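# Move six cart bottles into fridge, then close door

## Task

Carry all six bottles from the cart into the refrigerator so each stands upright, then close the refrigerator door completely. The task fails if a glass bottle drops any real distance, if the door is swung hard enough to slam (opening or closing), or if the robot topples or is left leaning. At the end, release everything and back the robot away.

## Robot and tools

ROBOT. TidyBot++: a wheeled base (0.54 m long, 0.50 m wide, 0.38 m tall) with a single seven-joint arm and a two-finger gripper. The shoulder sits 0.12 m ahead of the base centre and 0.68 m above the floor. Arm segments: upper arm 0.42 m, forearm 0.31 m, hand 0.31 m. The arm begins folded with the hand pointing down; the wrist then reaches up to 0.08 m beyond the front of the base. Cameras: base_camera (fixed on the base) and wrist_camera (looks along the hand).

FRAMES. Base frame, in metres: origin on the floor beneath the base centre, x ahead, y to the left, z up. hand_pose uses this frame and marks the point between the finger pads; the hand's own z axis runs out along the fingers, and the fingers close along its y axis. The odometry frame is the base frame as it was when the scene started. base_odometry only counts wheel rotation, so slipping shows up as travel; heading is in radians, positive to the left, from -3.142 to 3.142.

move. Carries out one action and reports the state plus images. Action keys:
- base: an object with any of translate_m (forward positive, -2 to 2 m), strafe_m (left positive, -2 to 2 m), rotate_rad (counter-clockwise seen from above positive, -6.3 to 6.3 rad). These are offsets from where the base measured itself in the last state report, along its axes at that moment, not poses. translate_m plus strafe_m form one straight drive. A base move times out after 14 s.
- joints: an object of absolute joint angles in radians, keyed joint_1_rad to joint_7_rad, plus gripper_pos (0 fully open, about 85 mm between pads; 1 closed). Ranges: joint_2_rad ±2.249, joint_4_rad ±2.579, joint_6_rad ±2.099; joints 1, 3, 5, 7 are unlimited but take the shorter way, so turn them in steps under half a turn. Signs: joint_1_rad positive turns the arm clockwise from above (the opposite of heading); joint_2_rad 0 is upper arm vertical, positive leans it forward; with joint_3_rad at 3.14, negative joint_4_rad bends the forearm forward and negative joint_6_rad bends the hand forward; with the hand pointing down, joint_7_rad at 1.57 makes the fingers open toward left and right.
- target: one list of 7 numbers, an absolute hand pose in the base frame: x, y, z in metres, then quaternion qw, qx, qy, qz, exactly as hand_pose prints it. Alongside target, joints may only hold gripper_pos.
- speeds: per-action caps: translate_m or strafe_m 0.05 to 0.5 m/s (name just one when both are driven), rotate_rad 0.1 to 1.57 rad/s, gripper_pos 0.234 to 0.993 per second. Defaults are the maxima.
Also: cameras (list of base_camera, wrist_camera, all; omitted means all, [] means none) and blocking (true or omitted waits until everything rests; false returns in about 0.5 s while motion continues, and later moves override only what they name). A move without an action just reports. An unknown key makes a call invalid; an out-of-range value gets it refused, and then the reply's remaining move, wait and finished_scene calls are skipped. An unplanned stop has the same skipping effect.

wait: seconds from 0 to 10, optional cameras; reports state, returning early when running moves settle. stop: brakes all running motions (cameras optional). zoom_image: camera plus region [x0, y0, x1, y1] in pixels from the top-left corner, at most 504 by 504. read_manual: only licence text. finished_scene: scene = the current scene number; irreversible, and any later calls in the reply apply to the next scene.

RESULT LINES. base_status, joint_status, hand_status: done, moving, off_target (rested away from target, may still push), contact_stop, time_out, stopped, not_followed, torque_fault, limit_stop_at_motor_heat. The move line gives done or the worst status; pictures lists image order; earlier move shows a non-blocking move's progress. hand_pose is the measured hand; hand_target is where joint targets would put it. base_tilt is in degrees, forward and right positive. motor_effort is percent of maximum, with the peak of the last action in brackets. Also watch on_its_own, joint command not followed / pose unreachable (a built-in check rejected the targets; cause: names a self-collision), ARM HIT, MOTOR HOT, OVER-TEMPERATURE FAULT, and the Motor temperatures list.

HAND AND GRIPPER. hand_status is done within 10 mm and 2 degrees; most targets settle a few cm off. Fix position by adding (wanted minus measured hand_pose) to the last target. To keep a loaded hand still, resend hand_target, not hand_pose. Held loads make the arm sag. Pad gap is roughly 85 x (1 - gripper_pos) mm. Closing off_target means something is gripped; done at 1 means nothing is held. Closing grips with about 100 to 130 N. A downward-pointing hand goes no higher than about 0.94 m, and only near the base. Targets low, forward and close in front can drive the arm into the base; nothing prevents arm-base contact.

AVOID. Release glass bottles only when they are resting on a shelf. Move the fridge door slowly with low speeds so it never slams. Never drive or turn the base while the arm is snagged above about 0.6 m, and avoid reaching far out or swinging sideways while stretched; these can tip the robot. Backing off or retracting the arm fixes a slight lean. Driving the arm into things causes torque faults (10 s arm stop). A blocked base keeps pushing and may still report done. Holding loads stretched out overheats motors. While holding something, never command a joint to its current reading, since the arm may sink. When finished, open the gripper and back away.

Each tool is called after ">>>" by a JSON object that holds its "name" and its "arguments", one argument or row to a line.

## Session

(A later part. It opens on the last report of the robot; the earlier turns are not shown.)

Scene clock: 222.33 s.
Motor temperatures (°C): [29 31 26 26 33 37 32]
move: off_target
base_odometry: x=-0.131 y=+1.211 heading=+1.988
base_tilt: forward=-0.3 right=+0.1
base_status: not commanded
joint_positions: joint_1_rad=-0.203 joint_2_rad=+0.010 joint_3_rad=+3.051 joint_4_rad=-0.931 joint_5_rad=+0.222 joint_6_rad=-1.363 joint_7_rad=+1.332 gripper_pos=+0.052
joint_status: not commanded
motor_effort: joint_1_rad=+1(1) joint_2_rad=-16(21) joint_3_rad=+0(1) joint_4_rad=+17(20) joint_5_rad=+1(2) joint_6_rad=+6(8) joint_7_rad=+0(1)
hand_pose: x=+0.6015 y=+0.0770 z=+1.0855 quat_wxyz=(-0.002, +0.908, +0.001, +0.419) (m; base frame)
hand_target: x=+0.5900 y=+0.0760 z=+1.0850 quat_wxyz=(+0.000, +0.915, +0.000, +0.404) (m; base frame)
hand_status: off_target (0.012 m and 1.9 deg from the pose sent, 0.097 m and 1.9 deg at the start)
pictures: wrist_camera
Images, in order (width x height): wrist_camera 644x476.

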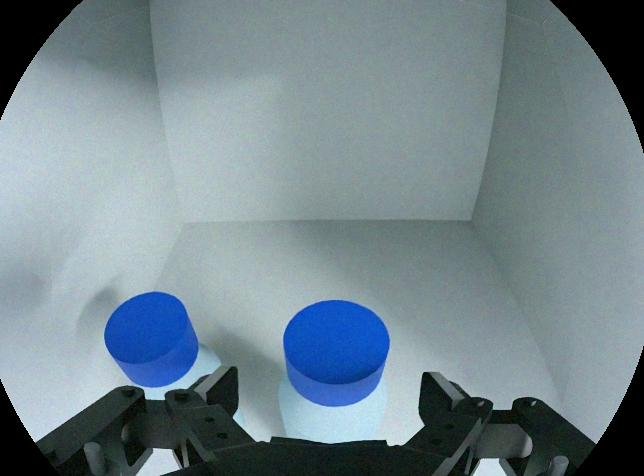

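>>> {"name": "move", "arguments": {
  "base": {"translate_m": -0.68},
  "target": [0.48,0,1.13,0,0.922,0,0.387],
  "cameras": []
}}

>>> {"name": "move", "arguments": {
  "base": {"translate_m": -0.918, "strafe_m": -0.012, "rotate_rad": -1.135},
  "target": [0.38,-0.31,1.05,0.1617,0.8373,-0.3905,0.3468],
  "speeds": {"rotate_rad":0.8},
  "cameras": ["wrist_camera","base_camera"]
}}

Scene clock: 229.93 s.
Motor temperatures (°C): [29 31 26 26 33 37 32]
move: off_target
base_odometry: x=+0.145 y=+0.589 heading=+1.988
base_tilt: forward=-0.3 right=+0.1
base_status: done
joint_positions: joint_1_rad=-0.033 joint_2_rad=-0.137 joint_3_rad=+3.143 joint_4_rad=-0.809 joint_5_rad=+0.046 joint_6_rad=-1.632 joint_7_rad=+1.526 gripper_pos=+0.052
joint_status: not commanded
motor_effort: joint_1_rad=+1(2) joint_2_rad=-7(21) joint_3_rad=+0(2) joint_4_rad=+14(18) joint_5_rad=+0(2) joint_6_rad=+6(7) joint_7_rad=+0(1)
hand_pose: x=+0.4884 y=-0.0015 z=+1.1365 quat_wxyz=(+0.005, +0.913, -0.017, +0.407) (m; base frame)
hand_target: x=+0.4800 y=+0.0000 z=+1.1300 quat_wxyz=(+0.000, +0.922, +0.000, +0.387) (m; base frame)
hand_status: off_target (0.011 m and 3.2 deg from the pose sent, 0.151 m and 4.0 deg at the start)
pictures: none
No camera images: "cameras" was empty.

Scene clock: 233.10 s.
Motor temperatures (°C): [29 31 26 26 33 37 32]
move: off_target
base_odometry: x=+0.528 y=-0.245 heading=+0.853
base_tilt: forward=-0.3 right=+0.1
base_status: done
joint_positions: joint_1_rad=+0.313 joint_2_rad=-0.206 joint_3_rad=+3.471 joint_4_rad=-1.155 joint_5_rad=+0.172 joint_6_rad=-1.436 joint_7_rad=+1.472 gripper_pos=+0.052
joint_status: not commanded
motor_effort: joint_1_rad=+0(3) joint_2_rad=-6(14) joint_3_rad=-1(3) joint_4_rad=+16(18) joint_5_rad=+1(2) joint_6_rad=+5(6) joint_7_rad=+0(1)
hand_pose: x=+0.3867 y=-0.2911 z=+1.0464 quat_wxyz=(+0.147, +0.856, -0.364, +0.335) (m; base frame)
hand_target: x=+0.3800 y=-0.3100 z=+1.0500 quat_wxyz=(+0.162, +0.837, -0.391, +0.347) (m; base frame)
hand_status: off_target (0.020 m and 4.3 deg from the pose sent, 0.338 m and 48.1 deg at the start)
pictures: base_camera, wrist_camera
Images, in order (width x height): base_camera 644x364, wrist_camera 644x476.

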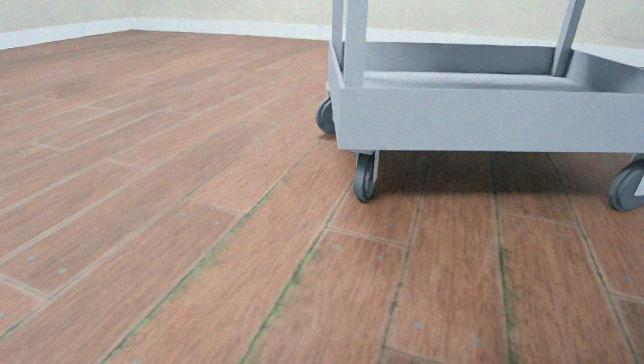

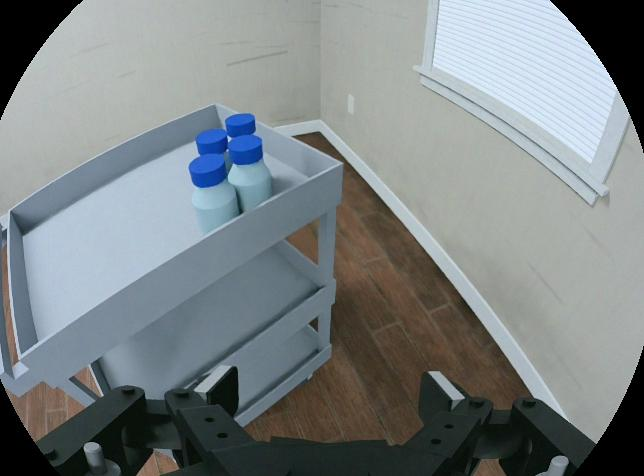

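>>> {"name": "move", "arguments": {
  "base": {"translate_m": 0.3},
  "target": [0.41,-0.353,0.99,0.1617,0.8373,-0.3905,0.3468],
  "speeds": {"translate_m":0.25},
  "cameras": ["wrist_camera","base_camera"]
}}

Scene clock: 235.70 s.
Motor temperatures (°C): [29 31 26 26 33 37 32]
move: off_target
base_odometry: x=+0.726 y=-0.019 heading=+0.852
base_tilt: forward=-0.3 right=+0.1
base_status: done
joint_positions: joint_1_rad=+0.328 joint_2_rad=-0.166 joint_3_rad=+3.537 joint_4_rad=-1.341 joint_5_rad=+0.172 joint_6_rad=-1.201 joint_7_rad=+1.472 gripper_pos=+0.052
joint_status: not commanded
motor_effort: joint_1_rad=+1(2) joint_2_rad=-9(13) joint_3_rad=-1(2) joint_4_rad=+18(19) joint_5_rad=+0(2) joint_6_rad=+5(7) joint_7_rad=+0(1)
hand_pose: x=+0.4087 y=-0.3421 z=+0.9890 quat_wxyz=(+0.165, +0.848, -0.380, +0.332) (m; base frame)
hand_target: x=+0.4100 y=-0.3530 z=+0.9900 quat_wxyz=(+0.162, +0.837, -0.391, +0.347) (m; base frame)
hand_status: off_target (0.011 m and 2.5 deg from the pose sent, 0.087 m and 4.3 deg at the start)
pictures: base_camera, wrist_camera
Images, in order (width x height): base_camera 644x364, wrist_camera 644x476.

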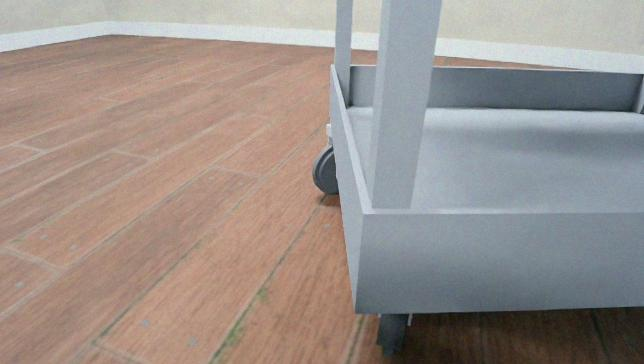

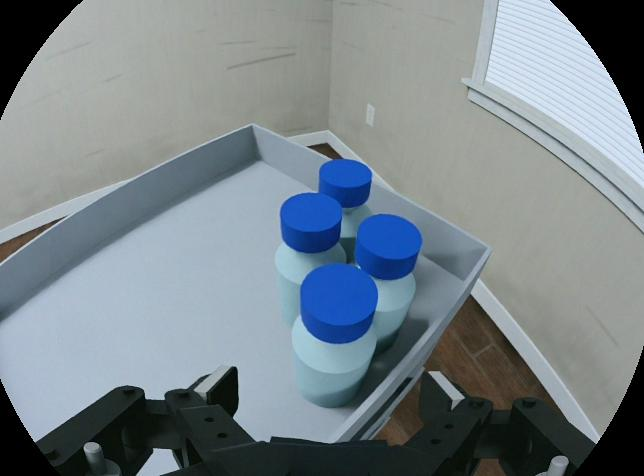

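>>> {"name": "move", "arguments": {
  "target": [0.443,-0.405,0.925,0.1617,0.8373,-0.3905,0.3468],
  "cameras": ["wrist_camera"]
}}

Scene clock: 238.27 s.
Motor temperatures (°C): [29 31 26 26 33 37 32]
move: off_target
base_odometry: x=+0.726 y=-0.019 heading=+0.852
base_tilt: forward=-0.3 right=+0.1
base_status: not commanded
joint_positions: joint_1_rad=+0.391 joint_2_rad=-0.055 joint_3_rad=+3.606 joint_4_rad=-1.466 joint_5_rad=+0.052 joint_6_rad=-0.972 joint_7_rad=+1.547 gripper_pos=+0.052
joint_status: not commanded
motor_effort: joint_1_rad=+0(1) joint_2_rad=-13(16) joint_3_rad=+0(1) joint_4_rad=+19(21) joint_5_rad=+1(2) joint_6_rad=+5(6) joint_7_rad=-1(1)
hand_pose: x=+0.4399 y=-0.3943 z=+0.9237 quat_wxyz=(+0.161, +0.842, -0.394, +0.331) (m; base frame)
hand_target: x=+0.4430 y=-0.4050 z=+0.9250 quat_wxyz=(+0.162, +0.837, -0.391, +0.347) (m; base frame)
hand_status: off_target (0.011 m and 1.9 deg from the pose sent, 0.096 m and 2.5 deg at the start)
pictures: wrist_camera
Images, in order (width x height): wrist_camera 644x476.

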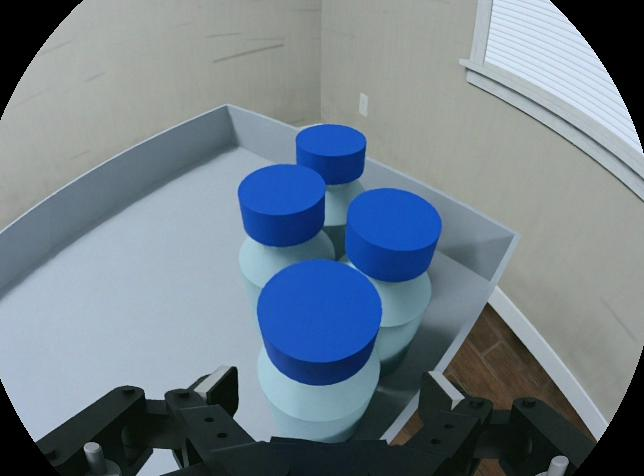

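>>> {"name": "move", "arguments": {
  "target": [0.468,-0.427,0.893,0.1617,0.8373,-0.3905,0.3468],
  "cameras": ["wrist_camera"]
}}

>>> {"name": "move", "arguments": {
  "target": [0.482,-0.443,0.871,0.1617,0.8373,-0.3905,0.3468],
  "cameras": ["wrist_camera"]
}}

Scene clock: 240.10 s.
Motor temperatures (°C): [29 31 26 26 33 37 32]
move: off_target
base_odometry: x=+0.726 y=-0.019 heading=+0.852
base_tilt: forward=-0.3 right=+0.1
base_status: not commanded
joint_positions: joint_1_rad=+0.448 joint_2_rad=+0.014 joint_3_rad=+3.606 joint_4_rad=-1.488 joint_5_rad=-0.021 joint_6_rad=-0.869 joint_7_rad=+1.589 gripper_pos=+0.052
joint_status: not commanded
motor_effort: joint_1_rad=+1(4) joint_2_rad=-15(18) joint_3_rad=+1(3) joint_4_rad=+19(20) joint_5_rad=+0(2) joint_6_rad=+5(6) joint_7_rad=+0(1)
hand_pose: x=+0.4574 y=-0.4227 z=+0.9014 quat_wxyz=(+0.163, +0.835, -0.402, +0.339) (m; base frame)
hand_target: x=+0.4680 y=-0.4270 z=+0.8930 quat_wxyz=(+0.162, +0.837, -0.391, +0.347) (m; base frame)
hand_status: off_target (0.014 m and 1.6 deg from the pose sent, 0.053 m and 1.9 deg at the start)
pictures: wrist_camera
Images, in order (width x height): wrist_camera 644x476.

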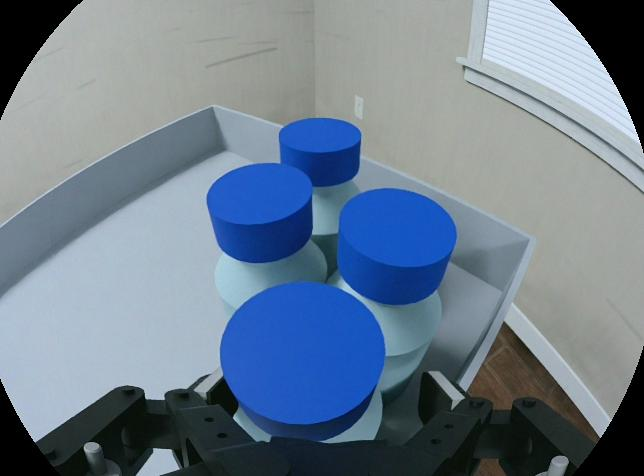

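Scene clock: 240.87 s.
Motor temperatures (°C): [29 31 26 26 33 37 32]
move: off_target
base_odometry: x=+0.726 y=-0.019 heading=+0.852
base_tilt: forward=-0.3 right=+0.1
base_status: not commanded
joint_positions: joint_1_rad=+0.489 joint_2_rad=+0.041 joint_3_rad=+3.591 joint_4_rad=-1.491 joint_5_rad=-0.072 joint_6_rad=-0.798 joint_7_rad=+1.627 gripper_pos=+0.052
joint_status: not commanded
motor_effort: joint_1_rad=+1(3) joint_2_rad=-14(16) joint_3_rad=+1(2) joint_4_rad=+18(19) joint_5_rad=+0(1) joint_6_rad=+5(6) joint_7_rad=+0(1)
hand_pose: x=+0.4690 y=-0.4392 z=+0.9021 quat_wxyz=(+0.166, +0.826, -0.400, +0.360) (m; base frame)
hand_target: x=+0.4820 y=-0.4430 z=+0.8710 quat_wxyz=(+0.162, +0.837, -0.391, +0.347) (m; base frame)
hand_status: off_target (0.034 m and 2.4 deg from the pose sent, 0.044 m and 1.6 deg at the start)
pictures: wrist_camera
Images, in order (width x height): wrist_camera 644x476.

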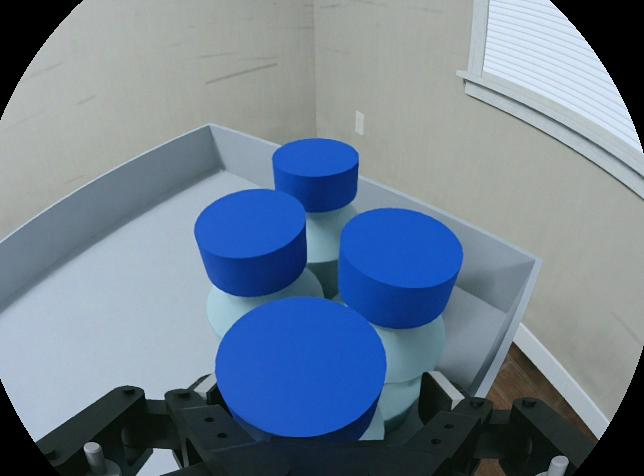

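>>> {"name": "move", "arguments": {
  "target": [0.463,-0.412,0.915,0.1617,0.8373,-0.3905,0.3468],
  "cameras": ["wrist_camera"]
}}

Scene clock: 242.53 s.
Motor temperatures (°C): [29 31 26 26 33 37 32]
move: off_target
base_odometry: x=+0.726 y=-0.019 heading=+0.852
base_tilt: forward=-0.3 right=+0.1
base_status: not commanded
joint_positions: joint_1_rad=+0.428 joint_2_rad=+0.005 joint_3_rad=+3.593 joint_4_rad=-1.491 joint_5_rad=-0.035 joint_6_rad=-0.851 joint_7_rad=+1.609 gripper_pos=+0.052
joint_status: not commanded
motor_effort: joint_1_rad=+1(2) joint_2_rad=-16(18) joint_3_rad=+0(2) joint_4_rad=+20(20) joint_5_rad=+0(1) joint_6_rad=+6(7) joint_7_rad=+1(1)
hand_pose: x=+0.4741 y=-0.4105 z=+0.9082 quat_wxyz=(+0.157, +0.840, -0.381, +0.354) (m; base frame)
hand_target: x=+0.4630 y=-0.4120 z=+0.9150 quat_wxyz=(+0.162, +0.837, -0.390, +0.347) (m; base frame)
hand_status: off_target (0.013 m and 1.5 deg from the pose sent, 0.031 m and 2.4 deg at the start)
pictures: wrist_camera
Images, in order (width x height): wrist_camera 644x476.

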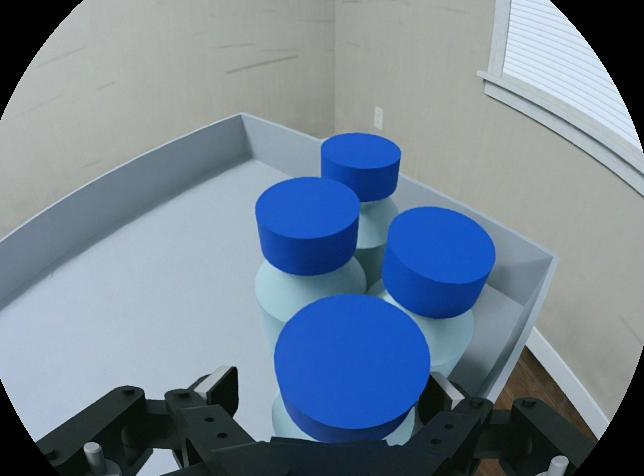

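>>> {"name": "move", "arguments": {
  "target": [0.473,-0.432,0.895,0.1617,0.8373,-0.3905,0.3468],
  "cameras": ["wrist_camera"]
}}

Scene clock: 243.90 s.
Motor temperatures (°C): [29 31 26 26 33 37 32]
move: done
base_odometry: x=+0.726 y=-0.019 heading=+0.852
base_tilt: forward=-0.3 right=+0.1
base_status: not commanded
joint_positions: joint_1_rad=+0.467 joint_2_rad=+0.030 joint_3_rad=+3.593 joint_4_rad=-1.491 joint_5_rad=-0.055 joint_6_rad=-0.844 joint_7_rad=+1.624 gripper_pos=+0.052
joint_status: not commanded
motor_effort: joint_1_rad=+1(2) joint_2_rad=-17(18) joint_3_rad=+0(1) joint_4_rad=+20(20) joint_5_rad=+0(1) joint_6_rad=+6(7) joint_7_rad=+0(1)
hand_pose: x=+0.4671 y=-0.4251 z=+0.8972 quat_wxyz=(+0.159, +0.837, -0.394, +0.345) (m; base frame)
hand_target: x=+0.4730 y=-0.4320 z=+0.8950 quat_wxyz=(+0.162, +0.837, -0.391, +0.347) (m; base frame)
hand_status: done (0.009 m and 0.5 deg from the pose sent, 0.025 m and 1.5 deg at the start)
pictures: wrist_camera
Images, in order (width x height): wrist_camera 644x476.

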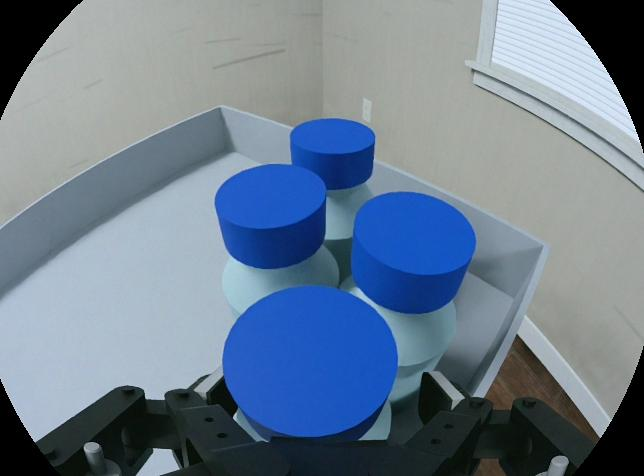

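>>> {"name": "move", "arguments": {
  "target": [0.487,-0.433,0.885,0.1617,0.8373,-0.3905,0.3468],
  "cameras": ["wrist_camera"]
}}

Scene clock: 245.10 s.
Motor temperatures (°C): [29 31 26 26 33 37 32]
move: off_target
base_odometry: x=+0.726 y=-0.019 heading=+0.852
base_tilt: forward=-0.3 right=+0.1
base_status: not commanded
joint_positions: joint_1_rad=+0.467 joint_2_rad=+0.049 joint_3_rad=+3.588 joint_4_rad=-1.491 joint_5_rad=-0.055 joint_6_rad=-0.831 joint_7_rad=+1.623 gripper_pos=+0.052
joint_status: not commanded
motor_effort: joint_1_rad=+1(2) joint_2_rad=-17(18) joint_3_rad=+1(1) joint_4_rad=+20(20) joint_5_rad=-1(1) joint_6_rad=+6(7) joint_7_rad=+0(1)
hand_pose: x=+0.4742 y=-0.4276 z=+0.8908 quat_wxyz=(+0.161, +0.839, -0.391, +0.342) (m; base frame)
hand_target: x=+0.4870 y=-0.4330 z=+0.8850 quat_wxyz=(+0.162, +0.837, -0.391, +0.347) (m; base frame)
hand_status: off_target (0.015 m and 0.6 deg from the pose sent, 0.025 m and 0.5 deg at the start)
pictures: wrist_camera
Images, in order (width x height): wrist_camera 644x476.

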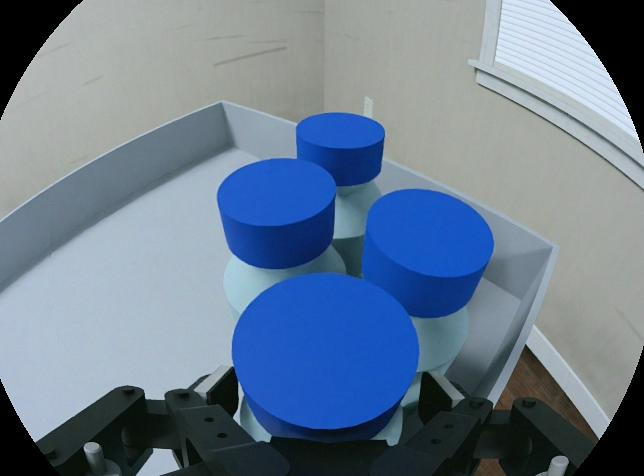

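>>> {"name": "move", "arguments": {
  "target": [0.493,-0.443,0.866,0.1617,0.8373,-0.3905,0.3468],
  "cameras": ["wrist_camera"]
}}

Scene clock: 246.00 s.
Motor temperatures (°C): [29 31 26 26 33 37 32]
move: off_target
base_odometry: x=+0.726 y=-0.019 heading=+0.852
base_tilt: forward=-0.3 right=+0.1
base_status: not commanded
joint_positions: joint_1_rad=+0.488 joint_2_rad=+0.066 joint_3_rad=+3.576 joint_4_rad=-1.503 joint_5_rad=-0.074 joint_6_rad=-0.786 joint_7_rad=+1.627 gripper_pos=+0.052
joint_status: not commanded
motor_effort: joint_1_rad=+1(2) joint_2_rad=-16(17) joint_3_rad=+1(2) joint_4_rad=+19(20) joint_5_rad=+0(1) joint_6_rad=+6(7) joint_7_rad=+0(1)
hand_pose: x=+0.4809 y=-0.4363 z=+0.8860 quat_wxyz=(+0.162, +0.833, -0.395, +0.351) (m; base frame)
hand_target: x=+0.4930 y=-0.4430 z=+0.8660 quat_wxyz=(+0.162, +0.837, -0.391, +0.347) (m; base frame)
hand_status: off_target (0.024 m and 0.8 deg from the pose sent, 0.035 m and 0.6 deg at the start)
pictures: wrist_camera
Images, in order (width x height): wrist_camera 644x476.

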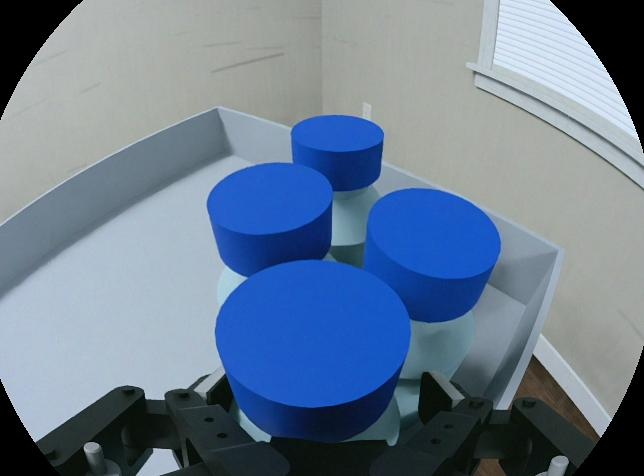

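>>> {"name": "move", "arguments": {
  "target": [0.501,-0.431,0.876,0.1617,0.8373,-0.3905,0.3468],
  "cameras": ["wrist_camera"]
}}

Scene clock: 247.00 s.
Motor temperatures (°C): [29 31 26 26 33 37 32]
move: off_target
base_odometry: x=+0.726 y=-0.019 heading=+0.852
base_tilt: forward=-0.3 right=+0.1
base_status: not commanded
joint_positions: joint_1_rad=+0.474 joint_2_rad=+0.066 joint_3_rad=+3.576 joint_4_rad=-1.503 joint_5_rad=-0.056 joint_6_rad=-0.786 joint_7_rad=+1.601 gripper_pos=+0.052
joint_status: not commanded
motor_effort: joint_1_rad=+0(1) joint_2_rad=-16(17) joint_3_rad=+0(1) joint_4_rad=+19(19) joint_5_rad=+0(2) joint_6_rad=+6(7) joint_7_rad=+0(1)
hand_pose: x=+0.4839 y=-0.4336 z=+0.8858 quat_wxyz=(+0.163, +0.833, -0.396, +0.351) (m; base frame)
hand_target: x=+0.5010 y=-0.4310 z=+0.8760 quat_wxyz=(+0.162, +0.837, -0.391, +0.347) (m; base frame)
hand_status: off_target (0.020 m and 1.0 deg from the pose sent, 0.023 m and 0.8 deg at the start)
pictures: wrist_camera
Images, in order (width x height): wrist_camera 644x476.

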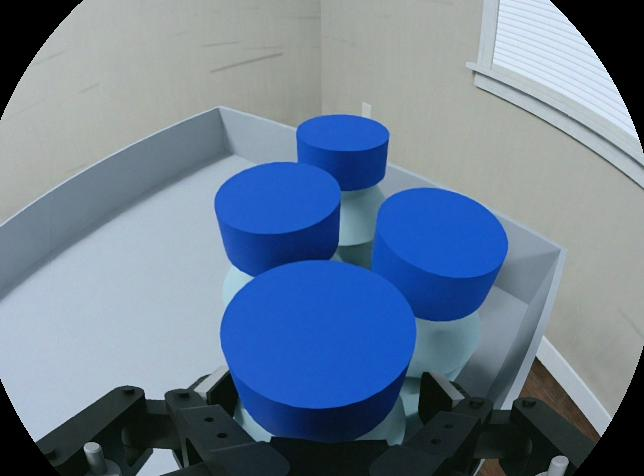

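>>> {"name": "move", "arguments": {
  "target": [0.509,-0.430,0.862,0.1617,0.8373,-0.3905,0.3468],
  "cameras": ["wrist_camera"]
}}

Scene clock: 248.13 s.
Motor temperatures (°C): [29 31 26 26 33 37 32]
move: off_target
base_odometry: x=+0.726 y=-0.019 heading=+0.852
base_tilt: forward=-0.3 right=+0.1
base_status: not commanded
joint_positions: joint_1_rad=+0.473 joint_2_rad=+0.067 joint_3_rad=+3.576 joint_4_rad=-1.510 joint_5_rad=-0.056 joint_6_rad=-0.766 joint_7_rad=+1.595 gripper_pos=+0.052
joint_status: not commanded
motor_effort: joint_1_rad=+0(1) joint_2_rad=-16(17) joint_3_rad=+0(1) joint_4_rad=+18(20) joint_5_rad=-1(2) joint_6_rad=+5(7) joint_7_rad=+0(1)
hand_pose: x=+0.4860 y=-0.4356 z=+0.8852 quat_wxyz=(+0.164, +0.830, -0.398, +0.355) (m; base frame)
hand_target: x=+0.5090 y=-0.4300 z=+0.8620 quat_wxyz=(+0.162, +0.837, -0.391, +0.347) (m; base frame)
hand_status: off_target (0.033 m and 1.6 deg from the pose sent, 0.035 m and 1.0 deg at the start)
pictures: wrist_camera
Images, in order (width x height): wrist_camera 644x476.

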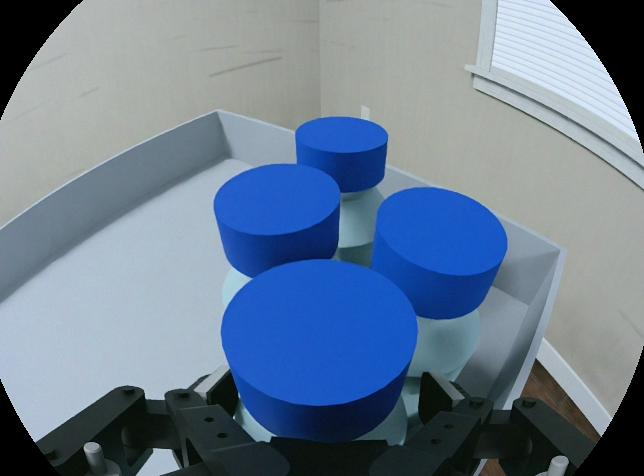

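>>> {"name": "move", "arguments": {
  "target": [0.487,-0.415,0.91,0.1617,0.8373,-0.3905,0.3468],
  "cameras": ["wrist_camera"]
}}

>>> {"name": "move", "arguments": {
  "target": [0.490,-0.424,0.895,0.1617,0.8373,-0.3905,0.3468],
  "cameras": ["wrist_camera"]
}}

Scene clock: 249.63 s.
Motor temperatures (°C): [29 31 26 26 33 37 32]
move: off_target
base_odometry: x=+0.726 y=-0.019 heading=+0.852
base_tilt: forward=-0.3 right=+0.1
base_status: not commanded
joint_positions: joint_1_rad=+0.437 joint_2_rad=+0.051 joint_3_rad=+3.576 joint_4_rad=-1.479 joint_5_rad=-0.043 joint_6_rad=-0.834 joint_7_rad=+1.593 gripper_pos=+0.052
joint_status: not commanded
motor_effort: joint_1_rad=+0(1) joint_2_rad=-16(19) joint_3_rad=+0(1) joint_4_rad=+20(20) joint_5_rad=-1(2) joint_6_rad=+5(7) joint_7_rad=+0(1)
hand_pose: x=+0.4915 y=-0.4158 z=+0.8955 quat_wxyz=(+0.155, +0.841, -0.383, +0.349) (m; base frame)
hand_target: x=+0.4870 y=-0.4150 z=+0.9100 quat_wxyz=(+0.162, +0.837, -0.390, +0.347) (m; base frame)
hand_status: off_target (0.015 m and 1.2 deg from the pose sent, 0.032 m and 1.6 deg at the start)
pictures: wrist_camera
Images, in order (width x height): wrist_camera 644x476.

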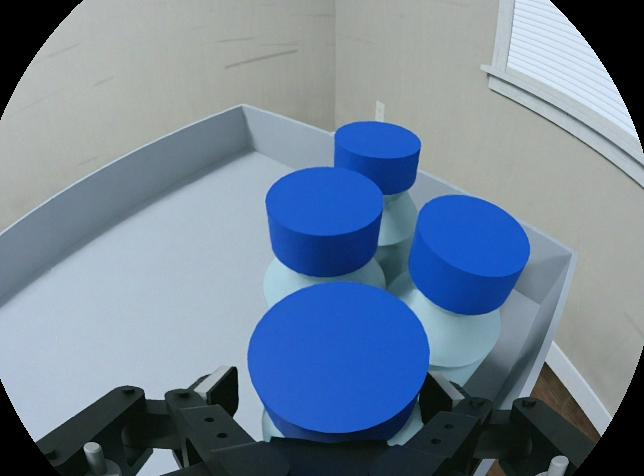

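Scene clock: 250.27 s.
Motor temperatures (°C): [29 31 26 26 33 37 32]
move: done
base_odometry: x=+0.726 y=-0.019 heading=+0.852
base_tilt: forward=-0.3 right=+0.1
base_status: not commanded
joint_positions: joint_1_rad=+0.445 joint_2_rad=+0.052 joint_3_rad=+3.576 joint_4_rad=-1.479 joint_5_rad=-0.043 joint_6_rad=-0.831 joint_7_rad=+1.593 gripper_pos=+0.052
joint_status: not commanded
motor_effort: joint_1_rad=+0(1) joint_2_rad=-17(18) joint_3_rad=+1(1) joint_4_rad=+20(20) joint_5_rad=+0(1) joint_6_rad=+5(7) joint_7_rad=+0(1)
hand_pose: x=+0.4887 y=-0.4192 z=+0.8957 quat_wxyz=(+0.157, +0.839, -0.386, +0.349) (m; base frame)
hand_target: x=+0.4900 y=-0.4240 z=+0.8950 quat_wxyz=(+0.162, +0.837, -0.391, +0.347) (m; base frame)
hand_status: done (0.005 m and 0.8 deg from the pose sent, 0.008 m and 1.2 deg at the start)
pictures: wrist_camera
Images, in order (width x height): wrist_camera 644x476.

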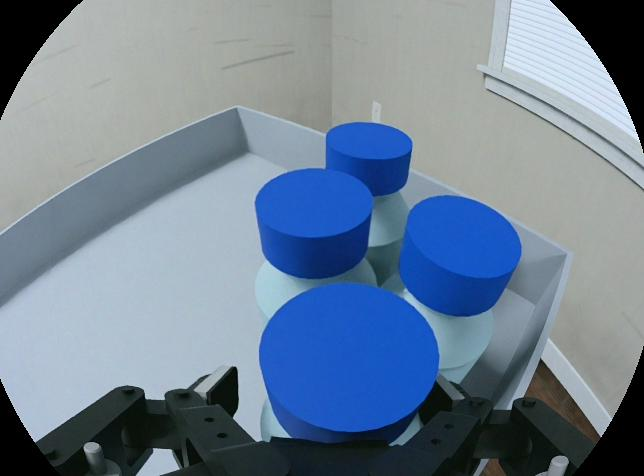

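>>> {"name": "move", "arguments": {
  "target": [0.465,-0.395,0.935,0.1617,0.8373,-0.3905,0.3468],
  "cameras": ["wrist_camera"]
}}

Scene clock: 251.87 s.
Motor temperatures (°C): [29 31 26 26 33 37 32]
move: off_target
base_odometry: x=+0.726 y=-0.019 heading=+0.852
base_tilt: forward=-0.3 right=+0.1
base_status: not commanded
joint_positions: joint_1_rad=+0.397 joint_2_rad=-0.027 joint_3_rad=+3.576 joint_4_rad=-1.459 joint_5_rad=+0.008 joint_6_rad=-0.902 joint_7_rad=+1.560 gripper_pos=+0.052
joint_status: not commanded
motor_effort: joint_1_rad=+1(1) joint_2_rad=-15(19) joint_3_rad=+0(1) joint_4_rad=+19(21) joint_5_rad=-1(1) joint_6_rad=+6(7) joint_7_rad=+0(1)
hand_pose: x=+0.4749 y=-0.3933 z=+0.9291 quat_wxyz=(+0.155, +0.839, -0.377, +0.359) (m; base frame)
hand_target: x=+0.4650 y=-0.3950 z=+0.9350 quat_wxyz=(+0.162, +0.837, -0.391, +0.347) (m; base frame)
hand_status: off_target (0.012 m and 2.3 deg from the pose sent, 0.052 m and 0.8 deg at the start)
pictures: wrist_camera
Images, in order (width x height): wrist_camera 644x476.

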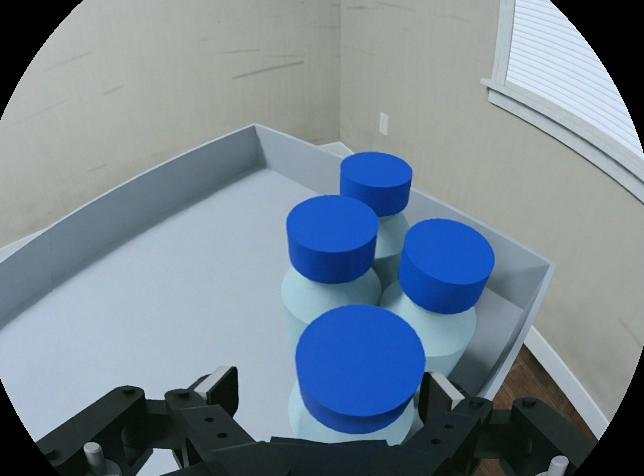

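>>> {"name": "move", "arguments": {
  "target": [0.458,-0.405,0.905,0.1617,0.8373,-0.3905,0.3468],
  "cameras": ["wrist_camera"]
}}

Scene clock: 254.97 s.
Motor temperatures (°C): [29 31 26 26 33 37 32]
move: off_target
base_odometry: x=+0.726 y=-0.019 heading=+0.852
base_tilt: forward=-0.3 right=+0.1
base_status: not commanded
joint_positions: joint_1_rad=+0.397 joint_2_rad=-0.027 joint_3_rad=+3.582 joint_4_rad=-1.513 joint_5_rad=+0.008 joint_6_rad=-0.885 joint_7_rad=+1.560 gripper_pos=+0.052
joint_status: not commanded
motor_effort: joint_1_rad=+0(1) joint_2_rad=-15(16) joint_3_rad=+0(1) joint_4_rad=+19(20) joint_5_rad=+0(1) joint_6_rad=+6(6) joint_7_rad=+0(1)
hand_pose: x=+0.4685 y=-0.3908 z=+0.9043 quat_wxyz=(+0.149, +0.845, -0.382, +0.343) (m; base frame)
hand_target: x=+0.4580 y=-0.4050 z=+0.9050 quat_wxyz=(+0.162, +0.837, -0.391, +0.347) (m; base frame)
hand_status: off_target (0.018 m and 2.0 deg from the pose sent, 0.032 m and 2.3 deg at the start)
pictures: wrist_camera
Images, in order (width x height): wrist_camera 644x476.

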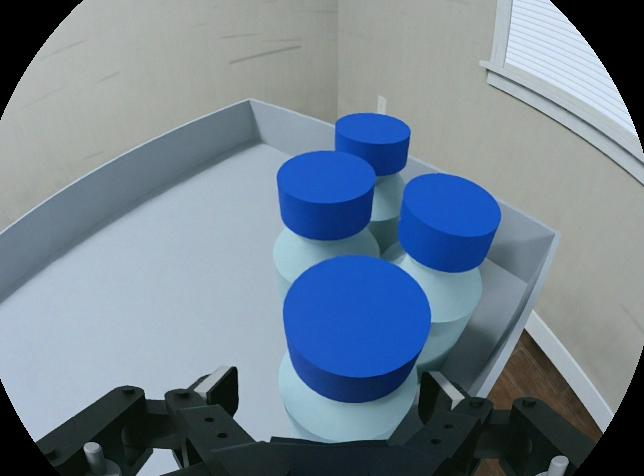

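>>> {"name": "move", "arguments": {
  "target": [0.458,-0.42,0.885,0.1617,0.8373,-0.3905,0.3468],
  "cameras": ["wrist_camera"]
}}

Scene clock: 255.93 s.
Motor temperatures (°C): [29 31 26 26 33 37 32]
move: off_target
base_odometry: x=+0.726 y=-0.019 heading=+0.852
base_tilt: forward=-0.3 right=+0.1
base_status: not commanded
joint_positions: joint_1_rad=+0.427 joint_2_rad=-0.017 joint_3_rad=+3.599 joint_4_rad=-1.547 joint_5_rad=-0.020 joint_6_rad=-0.833 joint_7_rad=+1.599 gripper_pos=+0.052
joint_status: not commanded
motor_effort: joint_1_rad=+1(2) joint_2_rad=-15(17) joint_3_rad=+0(1) joint_4_rad=+19(20) joint_5_rad=+0(1) joint_6_rad=+6(6) joint_7_rad=+0(1)
hand_pose: x=+0.4598 y=-0.4073 z=+0.8930 quat_wxyz=(+0.155, +0.840, -0.389, +0.346) (m; base frame)
hand_target: x=+0.4580 y=-0.4200 z=+0.8850 quat_wxyz=(+0.162, +0.837, -0.391, +0.347) (m; base frame)
hand_status: off_target (0.015 m and 0.8 deg from the pose sent, 0.036 m and 2.0 deg at the start)
pictures: wrist_camera
Images, in order (width x height): wrist_camera 644x476.

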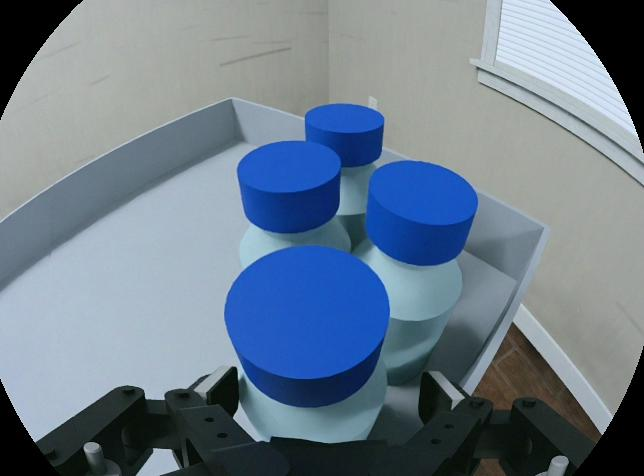

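>>> {"name": "move", "arguments": {
  "target": [0.474,-0.417,0.870,0.1617,0.8373,-0.3905,0.3468],
  "cameras": ["wrist_camera"]
}}

Scene clock: 257.00 s.
Motor temperatures (°C): [29 31 26 26 33 37 32]
move: off_target
base_odometry: x=+0.726 y=-0.019 heading=+0.852
base_tilt: forward=-0.3 right=+0.1
base_status: not commanded
joint_positions: joint_1_rad=+0.427 joint_2_rad=+0.001 joint_3_rad=+3.593 joint_4_rad=-1.572 joint_5_rad=-0.020 joint_6_rad=-0.787 joint_7_rad=+1.590 gripper_pos=+0.052
joint_status: not commanded
motor_effort: joint_1_rad=+0(2) joint_2_rad=-16(18) joint_3_rad=+0(1) joint_4_rad=+19(20) joint_5_rad=-1(1) joint_6_rad=+5(6) joint_7_rad=+0(1)
hand_pose: x=+0.4685 y=-0.4105 z=+0.8813 quat_wxyz=(+0.157, +0.839, -0.389, +0.347) (m; base frame)
hand_target: x=+0.4740 y=-0.4170 z=+0.8700 quat_wxyz=(+0.162, +0.837, -0.391, +0.347) (m; base frame)
hand_status: off_target (0.014 m and 0.6 deg from the pose sent, 0.029 m and 0.8 deg at the start)
pictures: wrist_camera
Images, in order (width x height): wrist_camera 644x476.

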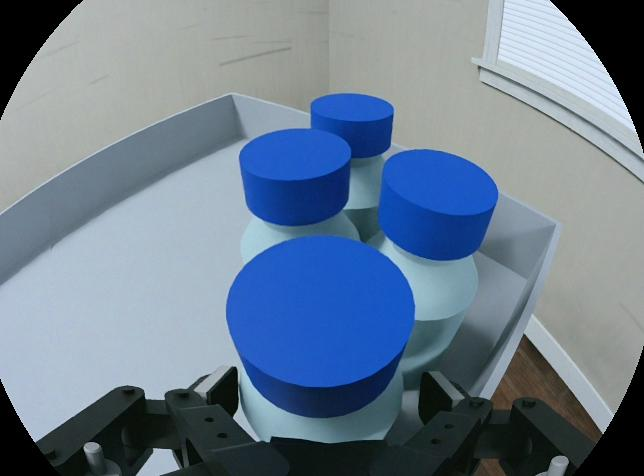

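>>> {"name": "move", "arguments": {
  "target": [0.480,-0.416,0.858,0.1617,0.8373,-0.3905,0.3468],
  "cameras": ["wrist_camera"]
}}

Scene clock: 257.93 s.
Motor temperatures (°C): [29 31 26 26 33 37 32]
move: off_target
base_odometry: x=+0.726 y=-0.019 heading=+0.852
base_tilt: forward=-0.3 right=+0.1
base_status: not commanded
joint_positions: joint_1_rad=+0.427 joint_2_rad=+0.008 joint_3_rad=+3.593 joint_4_rad=-1.601 joint_5_rad=-0.020 joint_6_rad=-0.751 joint_7_rad=+1.590 gripper_pos=+0.052
joint_status: not commanded
motor_effort: joint_1_rad=+0(1) joint_2_rad=-16(17) joint_3_rad=+0(1) joint_4_rad=+19(20) joint_5_rad=+0(1) joint_6_rad=+6(7) joint_7_rad=+0(1)
hand_pose: x=+0.4707 y=-0.4123 z=+0.8698 quat_wxyz=(+0.159, +0.839, -0.388, +0.347) (m; base frame)
hand_target: x=+0.4800 y=-0.4160 z=+0.8580 quat_wxyz=(+0.162, +0.837, -0.391, +0.347) (m; base frame)
hand_status: off_target (0.015 m and 0.5 deg from the pose sent, 0.027 m and 0.6 deg at the start)
pictures: wrist_camera
Images, in order (width x height): wrist_camera 644x476.

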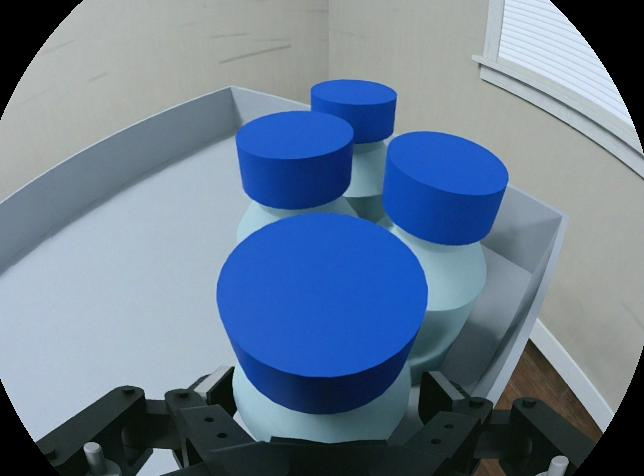

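>>> {"name": "move", "arguments": {
  "target": [0.486,-0.422,0.860,0.1617,0.8373,-0.3905,0.3468],
  "cameras": ["wrist_camera"]
}}

>>> {"name": "move", "arguments": {
  "joints": {"gripper_pos": 0.5},
  "speeds": {"gripper_pos":0.234},
  "cameras": ["wrist_camera"]
}}

Scene clock: 259.07 s.
Motor temperatures (°C): [29 31 26 26 33 37 32]
move: off_target
base_odometry: x=+0.726 y=-0.019 heading=+0.852
base_tilt: forward=-0.3 right=+0.1
base_status: not commanded
joint_positions: joint_1_rad=+0.434 joint_2_rad=+0.030 joint_3_rad=+3.593 joint_4_rad=-1.601 joint_5_rad=-0.020 joint_6_rad=-0.751 joint_7_rad=+1.590 gripper_pos=+0.052
joint_status: not commanded
motor_effort: joint_1_rad=+1(1) joint_2_rad=-17(17) joint_3_rad=+1(1) joint_4_rad=+19(20) joint_5_rad=-1(1) joint_6_rad=+5(6) joint_7_rad=+0(1)
hand_pose: x=+0.4713 y=-0.4165 z=+0.8597 quat_wxyz=(+0.160, +0.841, -0.391, +0.337) (m; base frame)
hand_target: x=+0.4860 y=-0.4220 z=+0.8600 quat_wxyz=(+0.162, +0.837, -0.391, +0.347) (m; base frame)
hand_status: off_target (0.016 m and 1.3 deg from the pose sent, 0.021 m and 0.5 deg at the start)
pictures: wrist_camera
Images, in order (width x height): wrist_camera 644x476.

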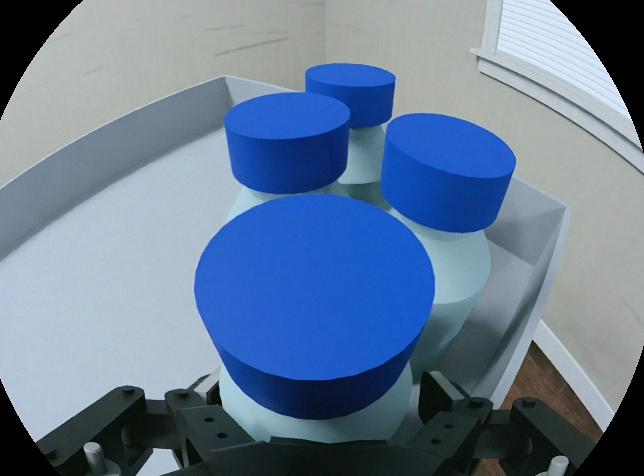

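Scene clock: 261.30 s.
Motor temperatures (°C): [29 31 26 26 33 37 32]
move: off_target
base_odometry: x=+0.726 y=-0.019 heading=+0.852
base_tilt: forward=-0.3 right=+0.1
base_status: not commanded
joint_positions: joint_1_rad=+0.434 joint_2_rad=+0.029 joint_3_rad=+3.588 joint_4_rad=-1.601 joint_5_rad=-0.020 joint_6_rad=-0.751 joint_7_rad=+1.590 gripper_pos=+0.224
joint_status: gripper_pos off_target (ended at +0.224, target +0.500)
motor_effort: joint_1_rad=+2(3) joint_2_rad=-12(17) joint_3_rad=+1(3) joint_4_rad=+16(19) joint_5_rad=+1(2) joint_6_rad=+5(6) joint_7_rad=+0(1)
hand_pose: x=+0.4732 y=-0.4149 z=+0.8597 quat_wxyz=(+0.159, +0.842, -0.389, +0.337) (m; base frame)
hand_target: x=+0.4860 y=-0.4220 z=+0.8600 quat_wxyz=(+0.162, +0.837, -0.391, +0.347) (m; base frame)
hand_status: not commanded
pictures: wrist_camera
Images, in order (width x height): wrist_camera 644x476.

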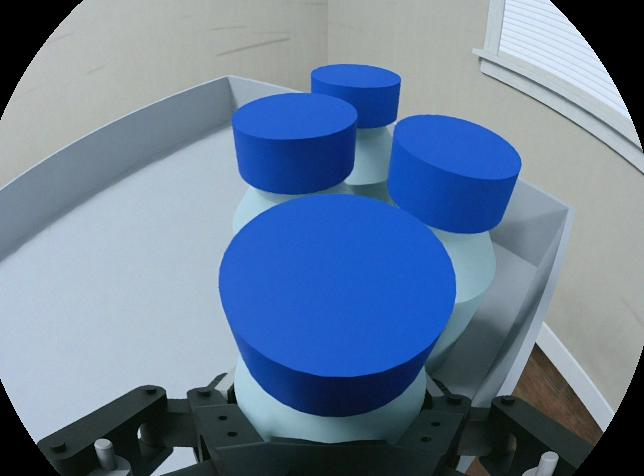

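>>> {"name": "move", "arguments": {
  "target": [0.468,-0.400,0.95,0.1617,0.8373,-0.3905,0.3468],
  "cameras": ["wrist_camera"]
}}

>>> {"name": "move", "arguments": {
  "target": [0.42,-0.36,1.08,0.1617,0.8373,-0.3905,0.3468],
  "cameras": ["wrist_camera"]
}}

Scene clock: 263.37 s.
Motor temperatures (°C): [29 31 26 26 33 37 32]
move: off_target
base_odometry: x=+0.726 y=-0.019 heading=+0.852
base_tilt: forward=-0.3 right=+0.1
base_status: not commanded
joint_positions: joint_1_rad=+0.414 joint_2_rad=+0.013 joint_3_rad=+3.588 joint_4_rad=-1.409 joint_5_rad=-0.017 joint_6_rad=-0.952 joint_7_rad=+1.583 gripper_pos=+0.224
joint_status: not commanded
motor_effort: joint_1_rad=+0(1) joint_2_rad=-18(21) joint_3_rad=+1(2) joint_4_rad=+22(23) joint_5_rad=+0(1) joint_6_rad=+8(8) joint_7_rad=+0(1)
hand_pose: x=+0.4756 y=-0.4018 z=+0.9255 quat_wxyz=(+0.153, +0.845, -0.382, +0.342) (m; base frame)
hand_target: x=+0.4680 y=-0.4000 z=+0.9500 quat_wxyz=(+0.162, +0.837, -0.391, +0.347) (m; base frame)
hand_status: off_target (0.026 m and 1.7 deg from the pose sent, 0.092 m and 1.3 deg at the start)
pictures: wrist_camera
Images, in order (width x height): wrist_camera 644x476.

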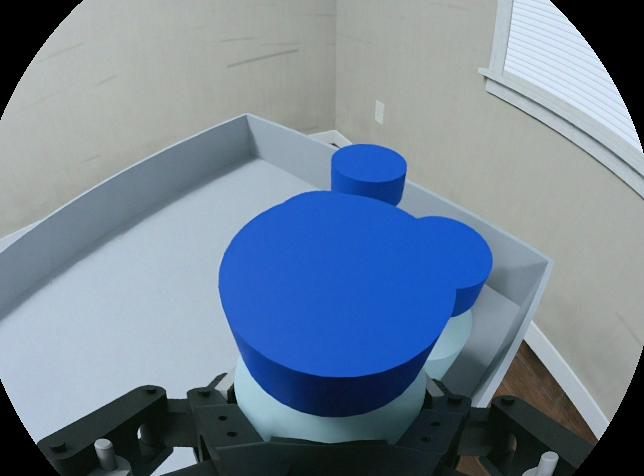

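Scene clock: 265.33 s.
Motor temperatures (°C): [29 31 26 26 33 37 32]
move: off_target
base_odometry: x=+0.726 y=-0.019 heading=+0.852
base_tilt: forward=-0.3 right=+0.1
base_status: not commanded
joint_positions: joint_1_rad=+0.414 joint_2_rad=+0.011 joint_3_rad=+3.590 joint_4_rad=-0.946 joint_5_rad=-0.017 joint_6_rad=-1.414 joint_7_rad=+1.583 gripper_pos=+0.224
joint_status: not commanded
motor_effort: joint_1_rad=+1(1) joint_2_rad=-16(20) joint_3_rad=+0(1) joint_4_rad=+19(23) joint_5_rad=+0(1) joint_6_rad=+8(8) joint_7_rad=+0(1)
hand_pose: x=+0.4406 y=-0.3609 z=+1.0609 quat_wxyz=(+0.154, +0.845, -0.379, +0.344) (m; base frame)
hand_target: x=+0.4200 y=-0.3600 z=+1.0800 quat_wxyz=(+0.162, +0.837, -0.391, +0.347) (m; base frame)
hand_status: off_target (0.028 m and 1.8 deg from the pose sent, 0.169 m and 1.7 deg at the start)
pictures: wrist_camera
Images, in order (width x height): wrist_camera 644x476.

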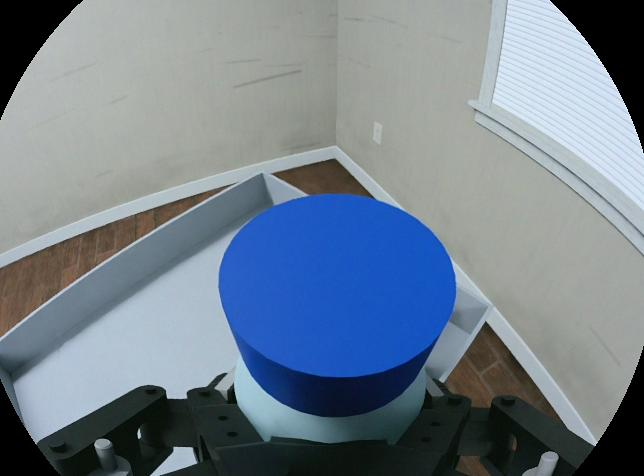

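>>> {"name": "move", "arguments": {
  "base": {"translate_m": -0.3},
  "cameras": []
}}

>>> {"name": "move", "arguments": {
  "base": {"translate_m": 0.378, "strafe_m": 0.837, "rotate_rad": 1.135},
  "target": [0.48,0,1.13,0,0.922,0,0.387],
  "speeds": {"rotate_rad":0.6,"strafe_m":0.35},
  "cameras": ["wrist_camera"]
}}

Scene clock: 267.67 s.
Motor temperatures (°C): [29 31 26 26 33 37 32]
move: done
base_odometry: x=+0.529 y=-0.245 heading=+0.853
base_tilt: forward=-0.3 right=+0.1
base_status: done
joint_positions: joint_1_rad=+0.414 joint_2_rad=-0.004 joint_3_rad=+3.601 joint_4_rad=-0.940 joint_5_rad=-0.016 joint_6_rad=-1.422 joint_7_rad=+1.583 gripper_pos=+0.224
joint_status: not commanded
motor_effort: joint_1_rad=+1(5) joint_2_rad=-14(22) joint_3_rad=+0(4) joint_4_rad=+19(21) joint_5_rad=+0(3) joint_6_rad=+7(9) joint_7_rad=+0(1)
hand_pose: x=+0.4303 y=-0.3609 z=+1.0681 quat_wxyz=(+0.156, +0.841, -0.384, +0.348) (m; base frame)
hand_target: x=+0.4200 y=-0.3600 z=+1.0800 quat_wxyz=(+0.162, +0.837, -0.391, +0.347) (m; base frame)
hand_status: not commanded
pictures: none
No camera images: "cameras" was empty.

Scene clock: 271.43 s.
Motor temperatures (°C): [29 31 26 26 33 37 32]
move: off_target
base_odometry: x=+0.147 y=+0.590 heading=+1.989
base_tilt: forward=-0.3 right=+0.1
base_status: done
joint_positions: joint_1_rad=-0.014 joint_2_rad=-0.114 joint_3_rad=+3.175 joint_4_rad=-0.832 joint_5_rad=-0.015 joint_6_rad=-1.642 joint_7_rad=+1.583 gripper_pos=+0.224
joint_status: not commanded
motor_effort: joint_1_rad=+0(4) joint_2_rad=-10(18) joint_3_rad=+0(5) joint_4_rad=+17(20) joint_5_rad=+0(4) joint_6_rad=+8(8) joint_7_rad=+0(1)
hand_pose: x=+0.4975 y=-0.0031 z=+1.1160 quat_wxyz=(-0.002, +0.924, -0.001, +0.381) (m; base frame)
hand_target: x=+0.4800 y=+0.0000 z=+1.1300 quat_wxyz=(+0.000, +0.922, +0.000, +0.387) (m; base frame)
hand_status: off_target (0.023 m and 0.8 deg from the pose sent, 0.370 m and 49.0 deg at the start)
pictures: wrist_camera
Images, in order (width x height): wrist_camera 644x476.

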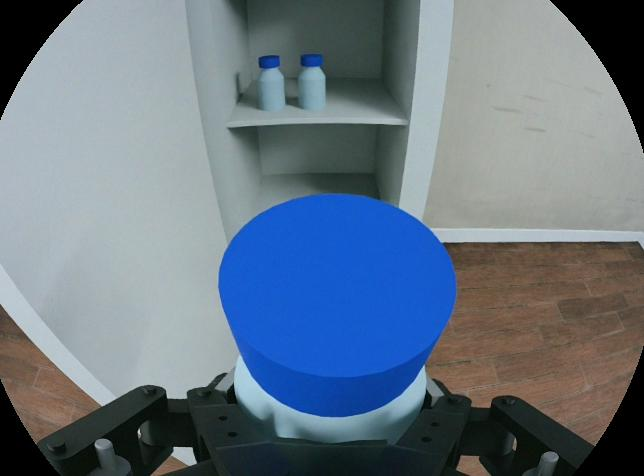

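>>> {"name": "move", "arguments": {
  "base": {"translate_m": 0.68},
  "speeds": {"translate_m":0.3},
  "cameras": []
}}

>>> {"name": "move", "arguments": {
  "target": [0.58,-0.035,1.095,0,0.915,0,0.404],
  "cameras": ["wrist_camera"]
}}

>>> {"name": "move", "arguments": {
  "target": [0.655,-0.037,1.07,0,0.910,0,0.415],
  "cameras": ["wrist_camera"]
}}

Scene clock: 275.10 s.
Motor temperatures (°C): [29 31 26 26 33 37 32]
move: done
base_odometry: x=-0.129 y=+1.212 heading=+1.990
base_tilt: forward=-0.3 right=+0.1
base_status: done
joint_positions: joint_1_rad=-0.014 joint_2_rad=-0.118 joint_3_rad=+3.175 joint_4_rad=-0.830 joint_5_rad=-0.015 joint_6_rad=-1.644 joint_7_rad=+1.583 gripper_pos=+0.224
joint_status: not commanded
motor_effort: joint_1_rad=+0(1) joint_2_rad=-10(14) joint_3_rad=+1(1) joint_4_rad=+17(17) joint_5_rad=-1(1) joint_6_rad=+8(9) joint_7_rad=+0(1)
hand_pose: x=+0.4955 y=-0.0031 z=+1.1175 quat_wxyz=(-0.002, +0.924, -0.001, +0.383) (m; base frame)
hand_target: x=+0.4800 y=+0.0000 z=+1.1300 quat_wxyz=(+0.000, +0.922, +0.000, +0.387) (m; base frame)
hand_status: not commanded
pictures: none
No camera images: "cameras" was empty.

Scene clock: 276.37 s.
Motor temperatures (°C): [29 31 26 26 33 37 32]
move: off_target
base_odometry: x=-0.129 y=+1.212 heading=+1.990
base_tilt: forward=-0.3 right=+0.1
base_status: not commanded
joint_positions: joint_1_rad=+0.031 joint_2_rad=-0.009 joint_3_rad=+3.236 joint_4_rad=-0.897 joint_5_rad=-0.071 joint_6_rad=-1.495 joint_7_rad=+1.647 gripper_pos=+0.224
joint_status: not commanded
motor_effort: joint_1_rad=+0(1) joint_2_rad=-16(20) joint_3_rad=+0(1) joint_4_rad=+19(20) joint_5_rad=-1(2) joint_6_rad=+7(9) joint_7_rad=+0(1)
hand_pose: x=+0.5730 y=-0.0335 z=+1.0760 quat_wxyz=(+0.003, +0.928, -0.012, +0.372) (m; base frame)
hand_target: x=+0.5800 y=-0.0350 z=+1.0950 quat_wxyz=(+0.000, +0.915, +0.000, +0.404) (m; base frame)
hand_status: off_target (0.020 m and 4.2 deg from the pose sent, 0.093 m and 2.7 deg at the start)
pictures: wrist_camera
Images, in order (width x height): wrist_camera 644x476.

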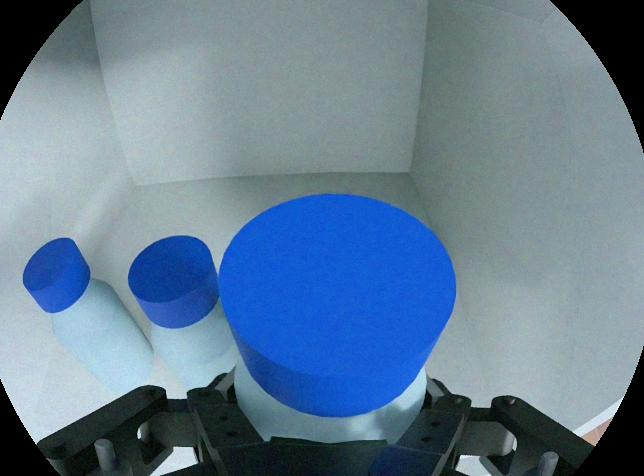

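Scene clock: 277.43 s.
Motor temperatures (°C): [29 31 26 26 33 37 32]
move: off_target
base_odometry: x=-0.129 y=+1.212 heading=+1.990
base_tilt: forward=-0.3 right=+0.1
base_status: not commanded
joint_positions: joint_1_rad=+0.056 joint_2_rad=+0.103 joint_3_rad=+3.232 joint_4_rad=-0.898 joint_5_rad=-0.072 joint_6_rad=-1.367 joint_7_rad=+1.647 gripper_pos=+0.224
joint_status: not commanded
motor_effort: joint_1_rad=+0(1) joint_2_rad=-20(25) joint_3_rad=+0(1) joint_4_rad=+20(21) joint_5_rad=-1(2) joint_6_rad=+8(8) joint_7_rad=+0(1)
hand_pose: x=+0.6431 y=-0.0503 z=+1.0478 quat_wxyz=(+0.011, +0.925, -0.024, +0.378) (m; base frame)
hand_target: x=+0.6550 y=-0.0370 z=+1.0700 quat_wxyz=(+0.000, +0.910, +0.000, +0.415) (m; base frame)
hand_status: off_target (0.028 m and 5.5 deg from the pose sent, 0.082 m and 5.5 deg at the start)
pictures: wrist_camera
Images, in order (width x height): wrist_camera 644x476.

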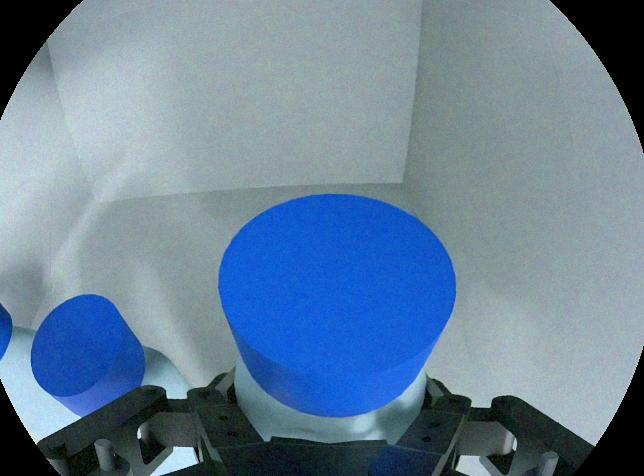

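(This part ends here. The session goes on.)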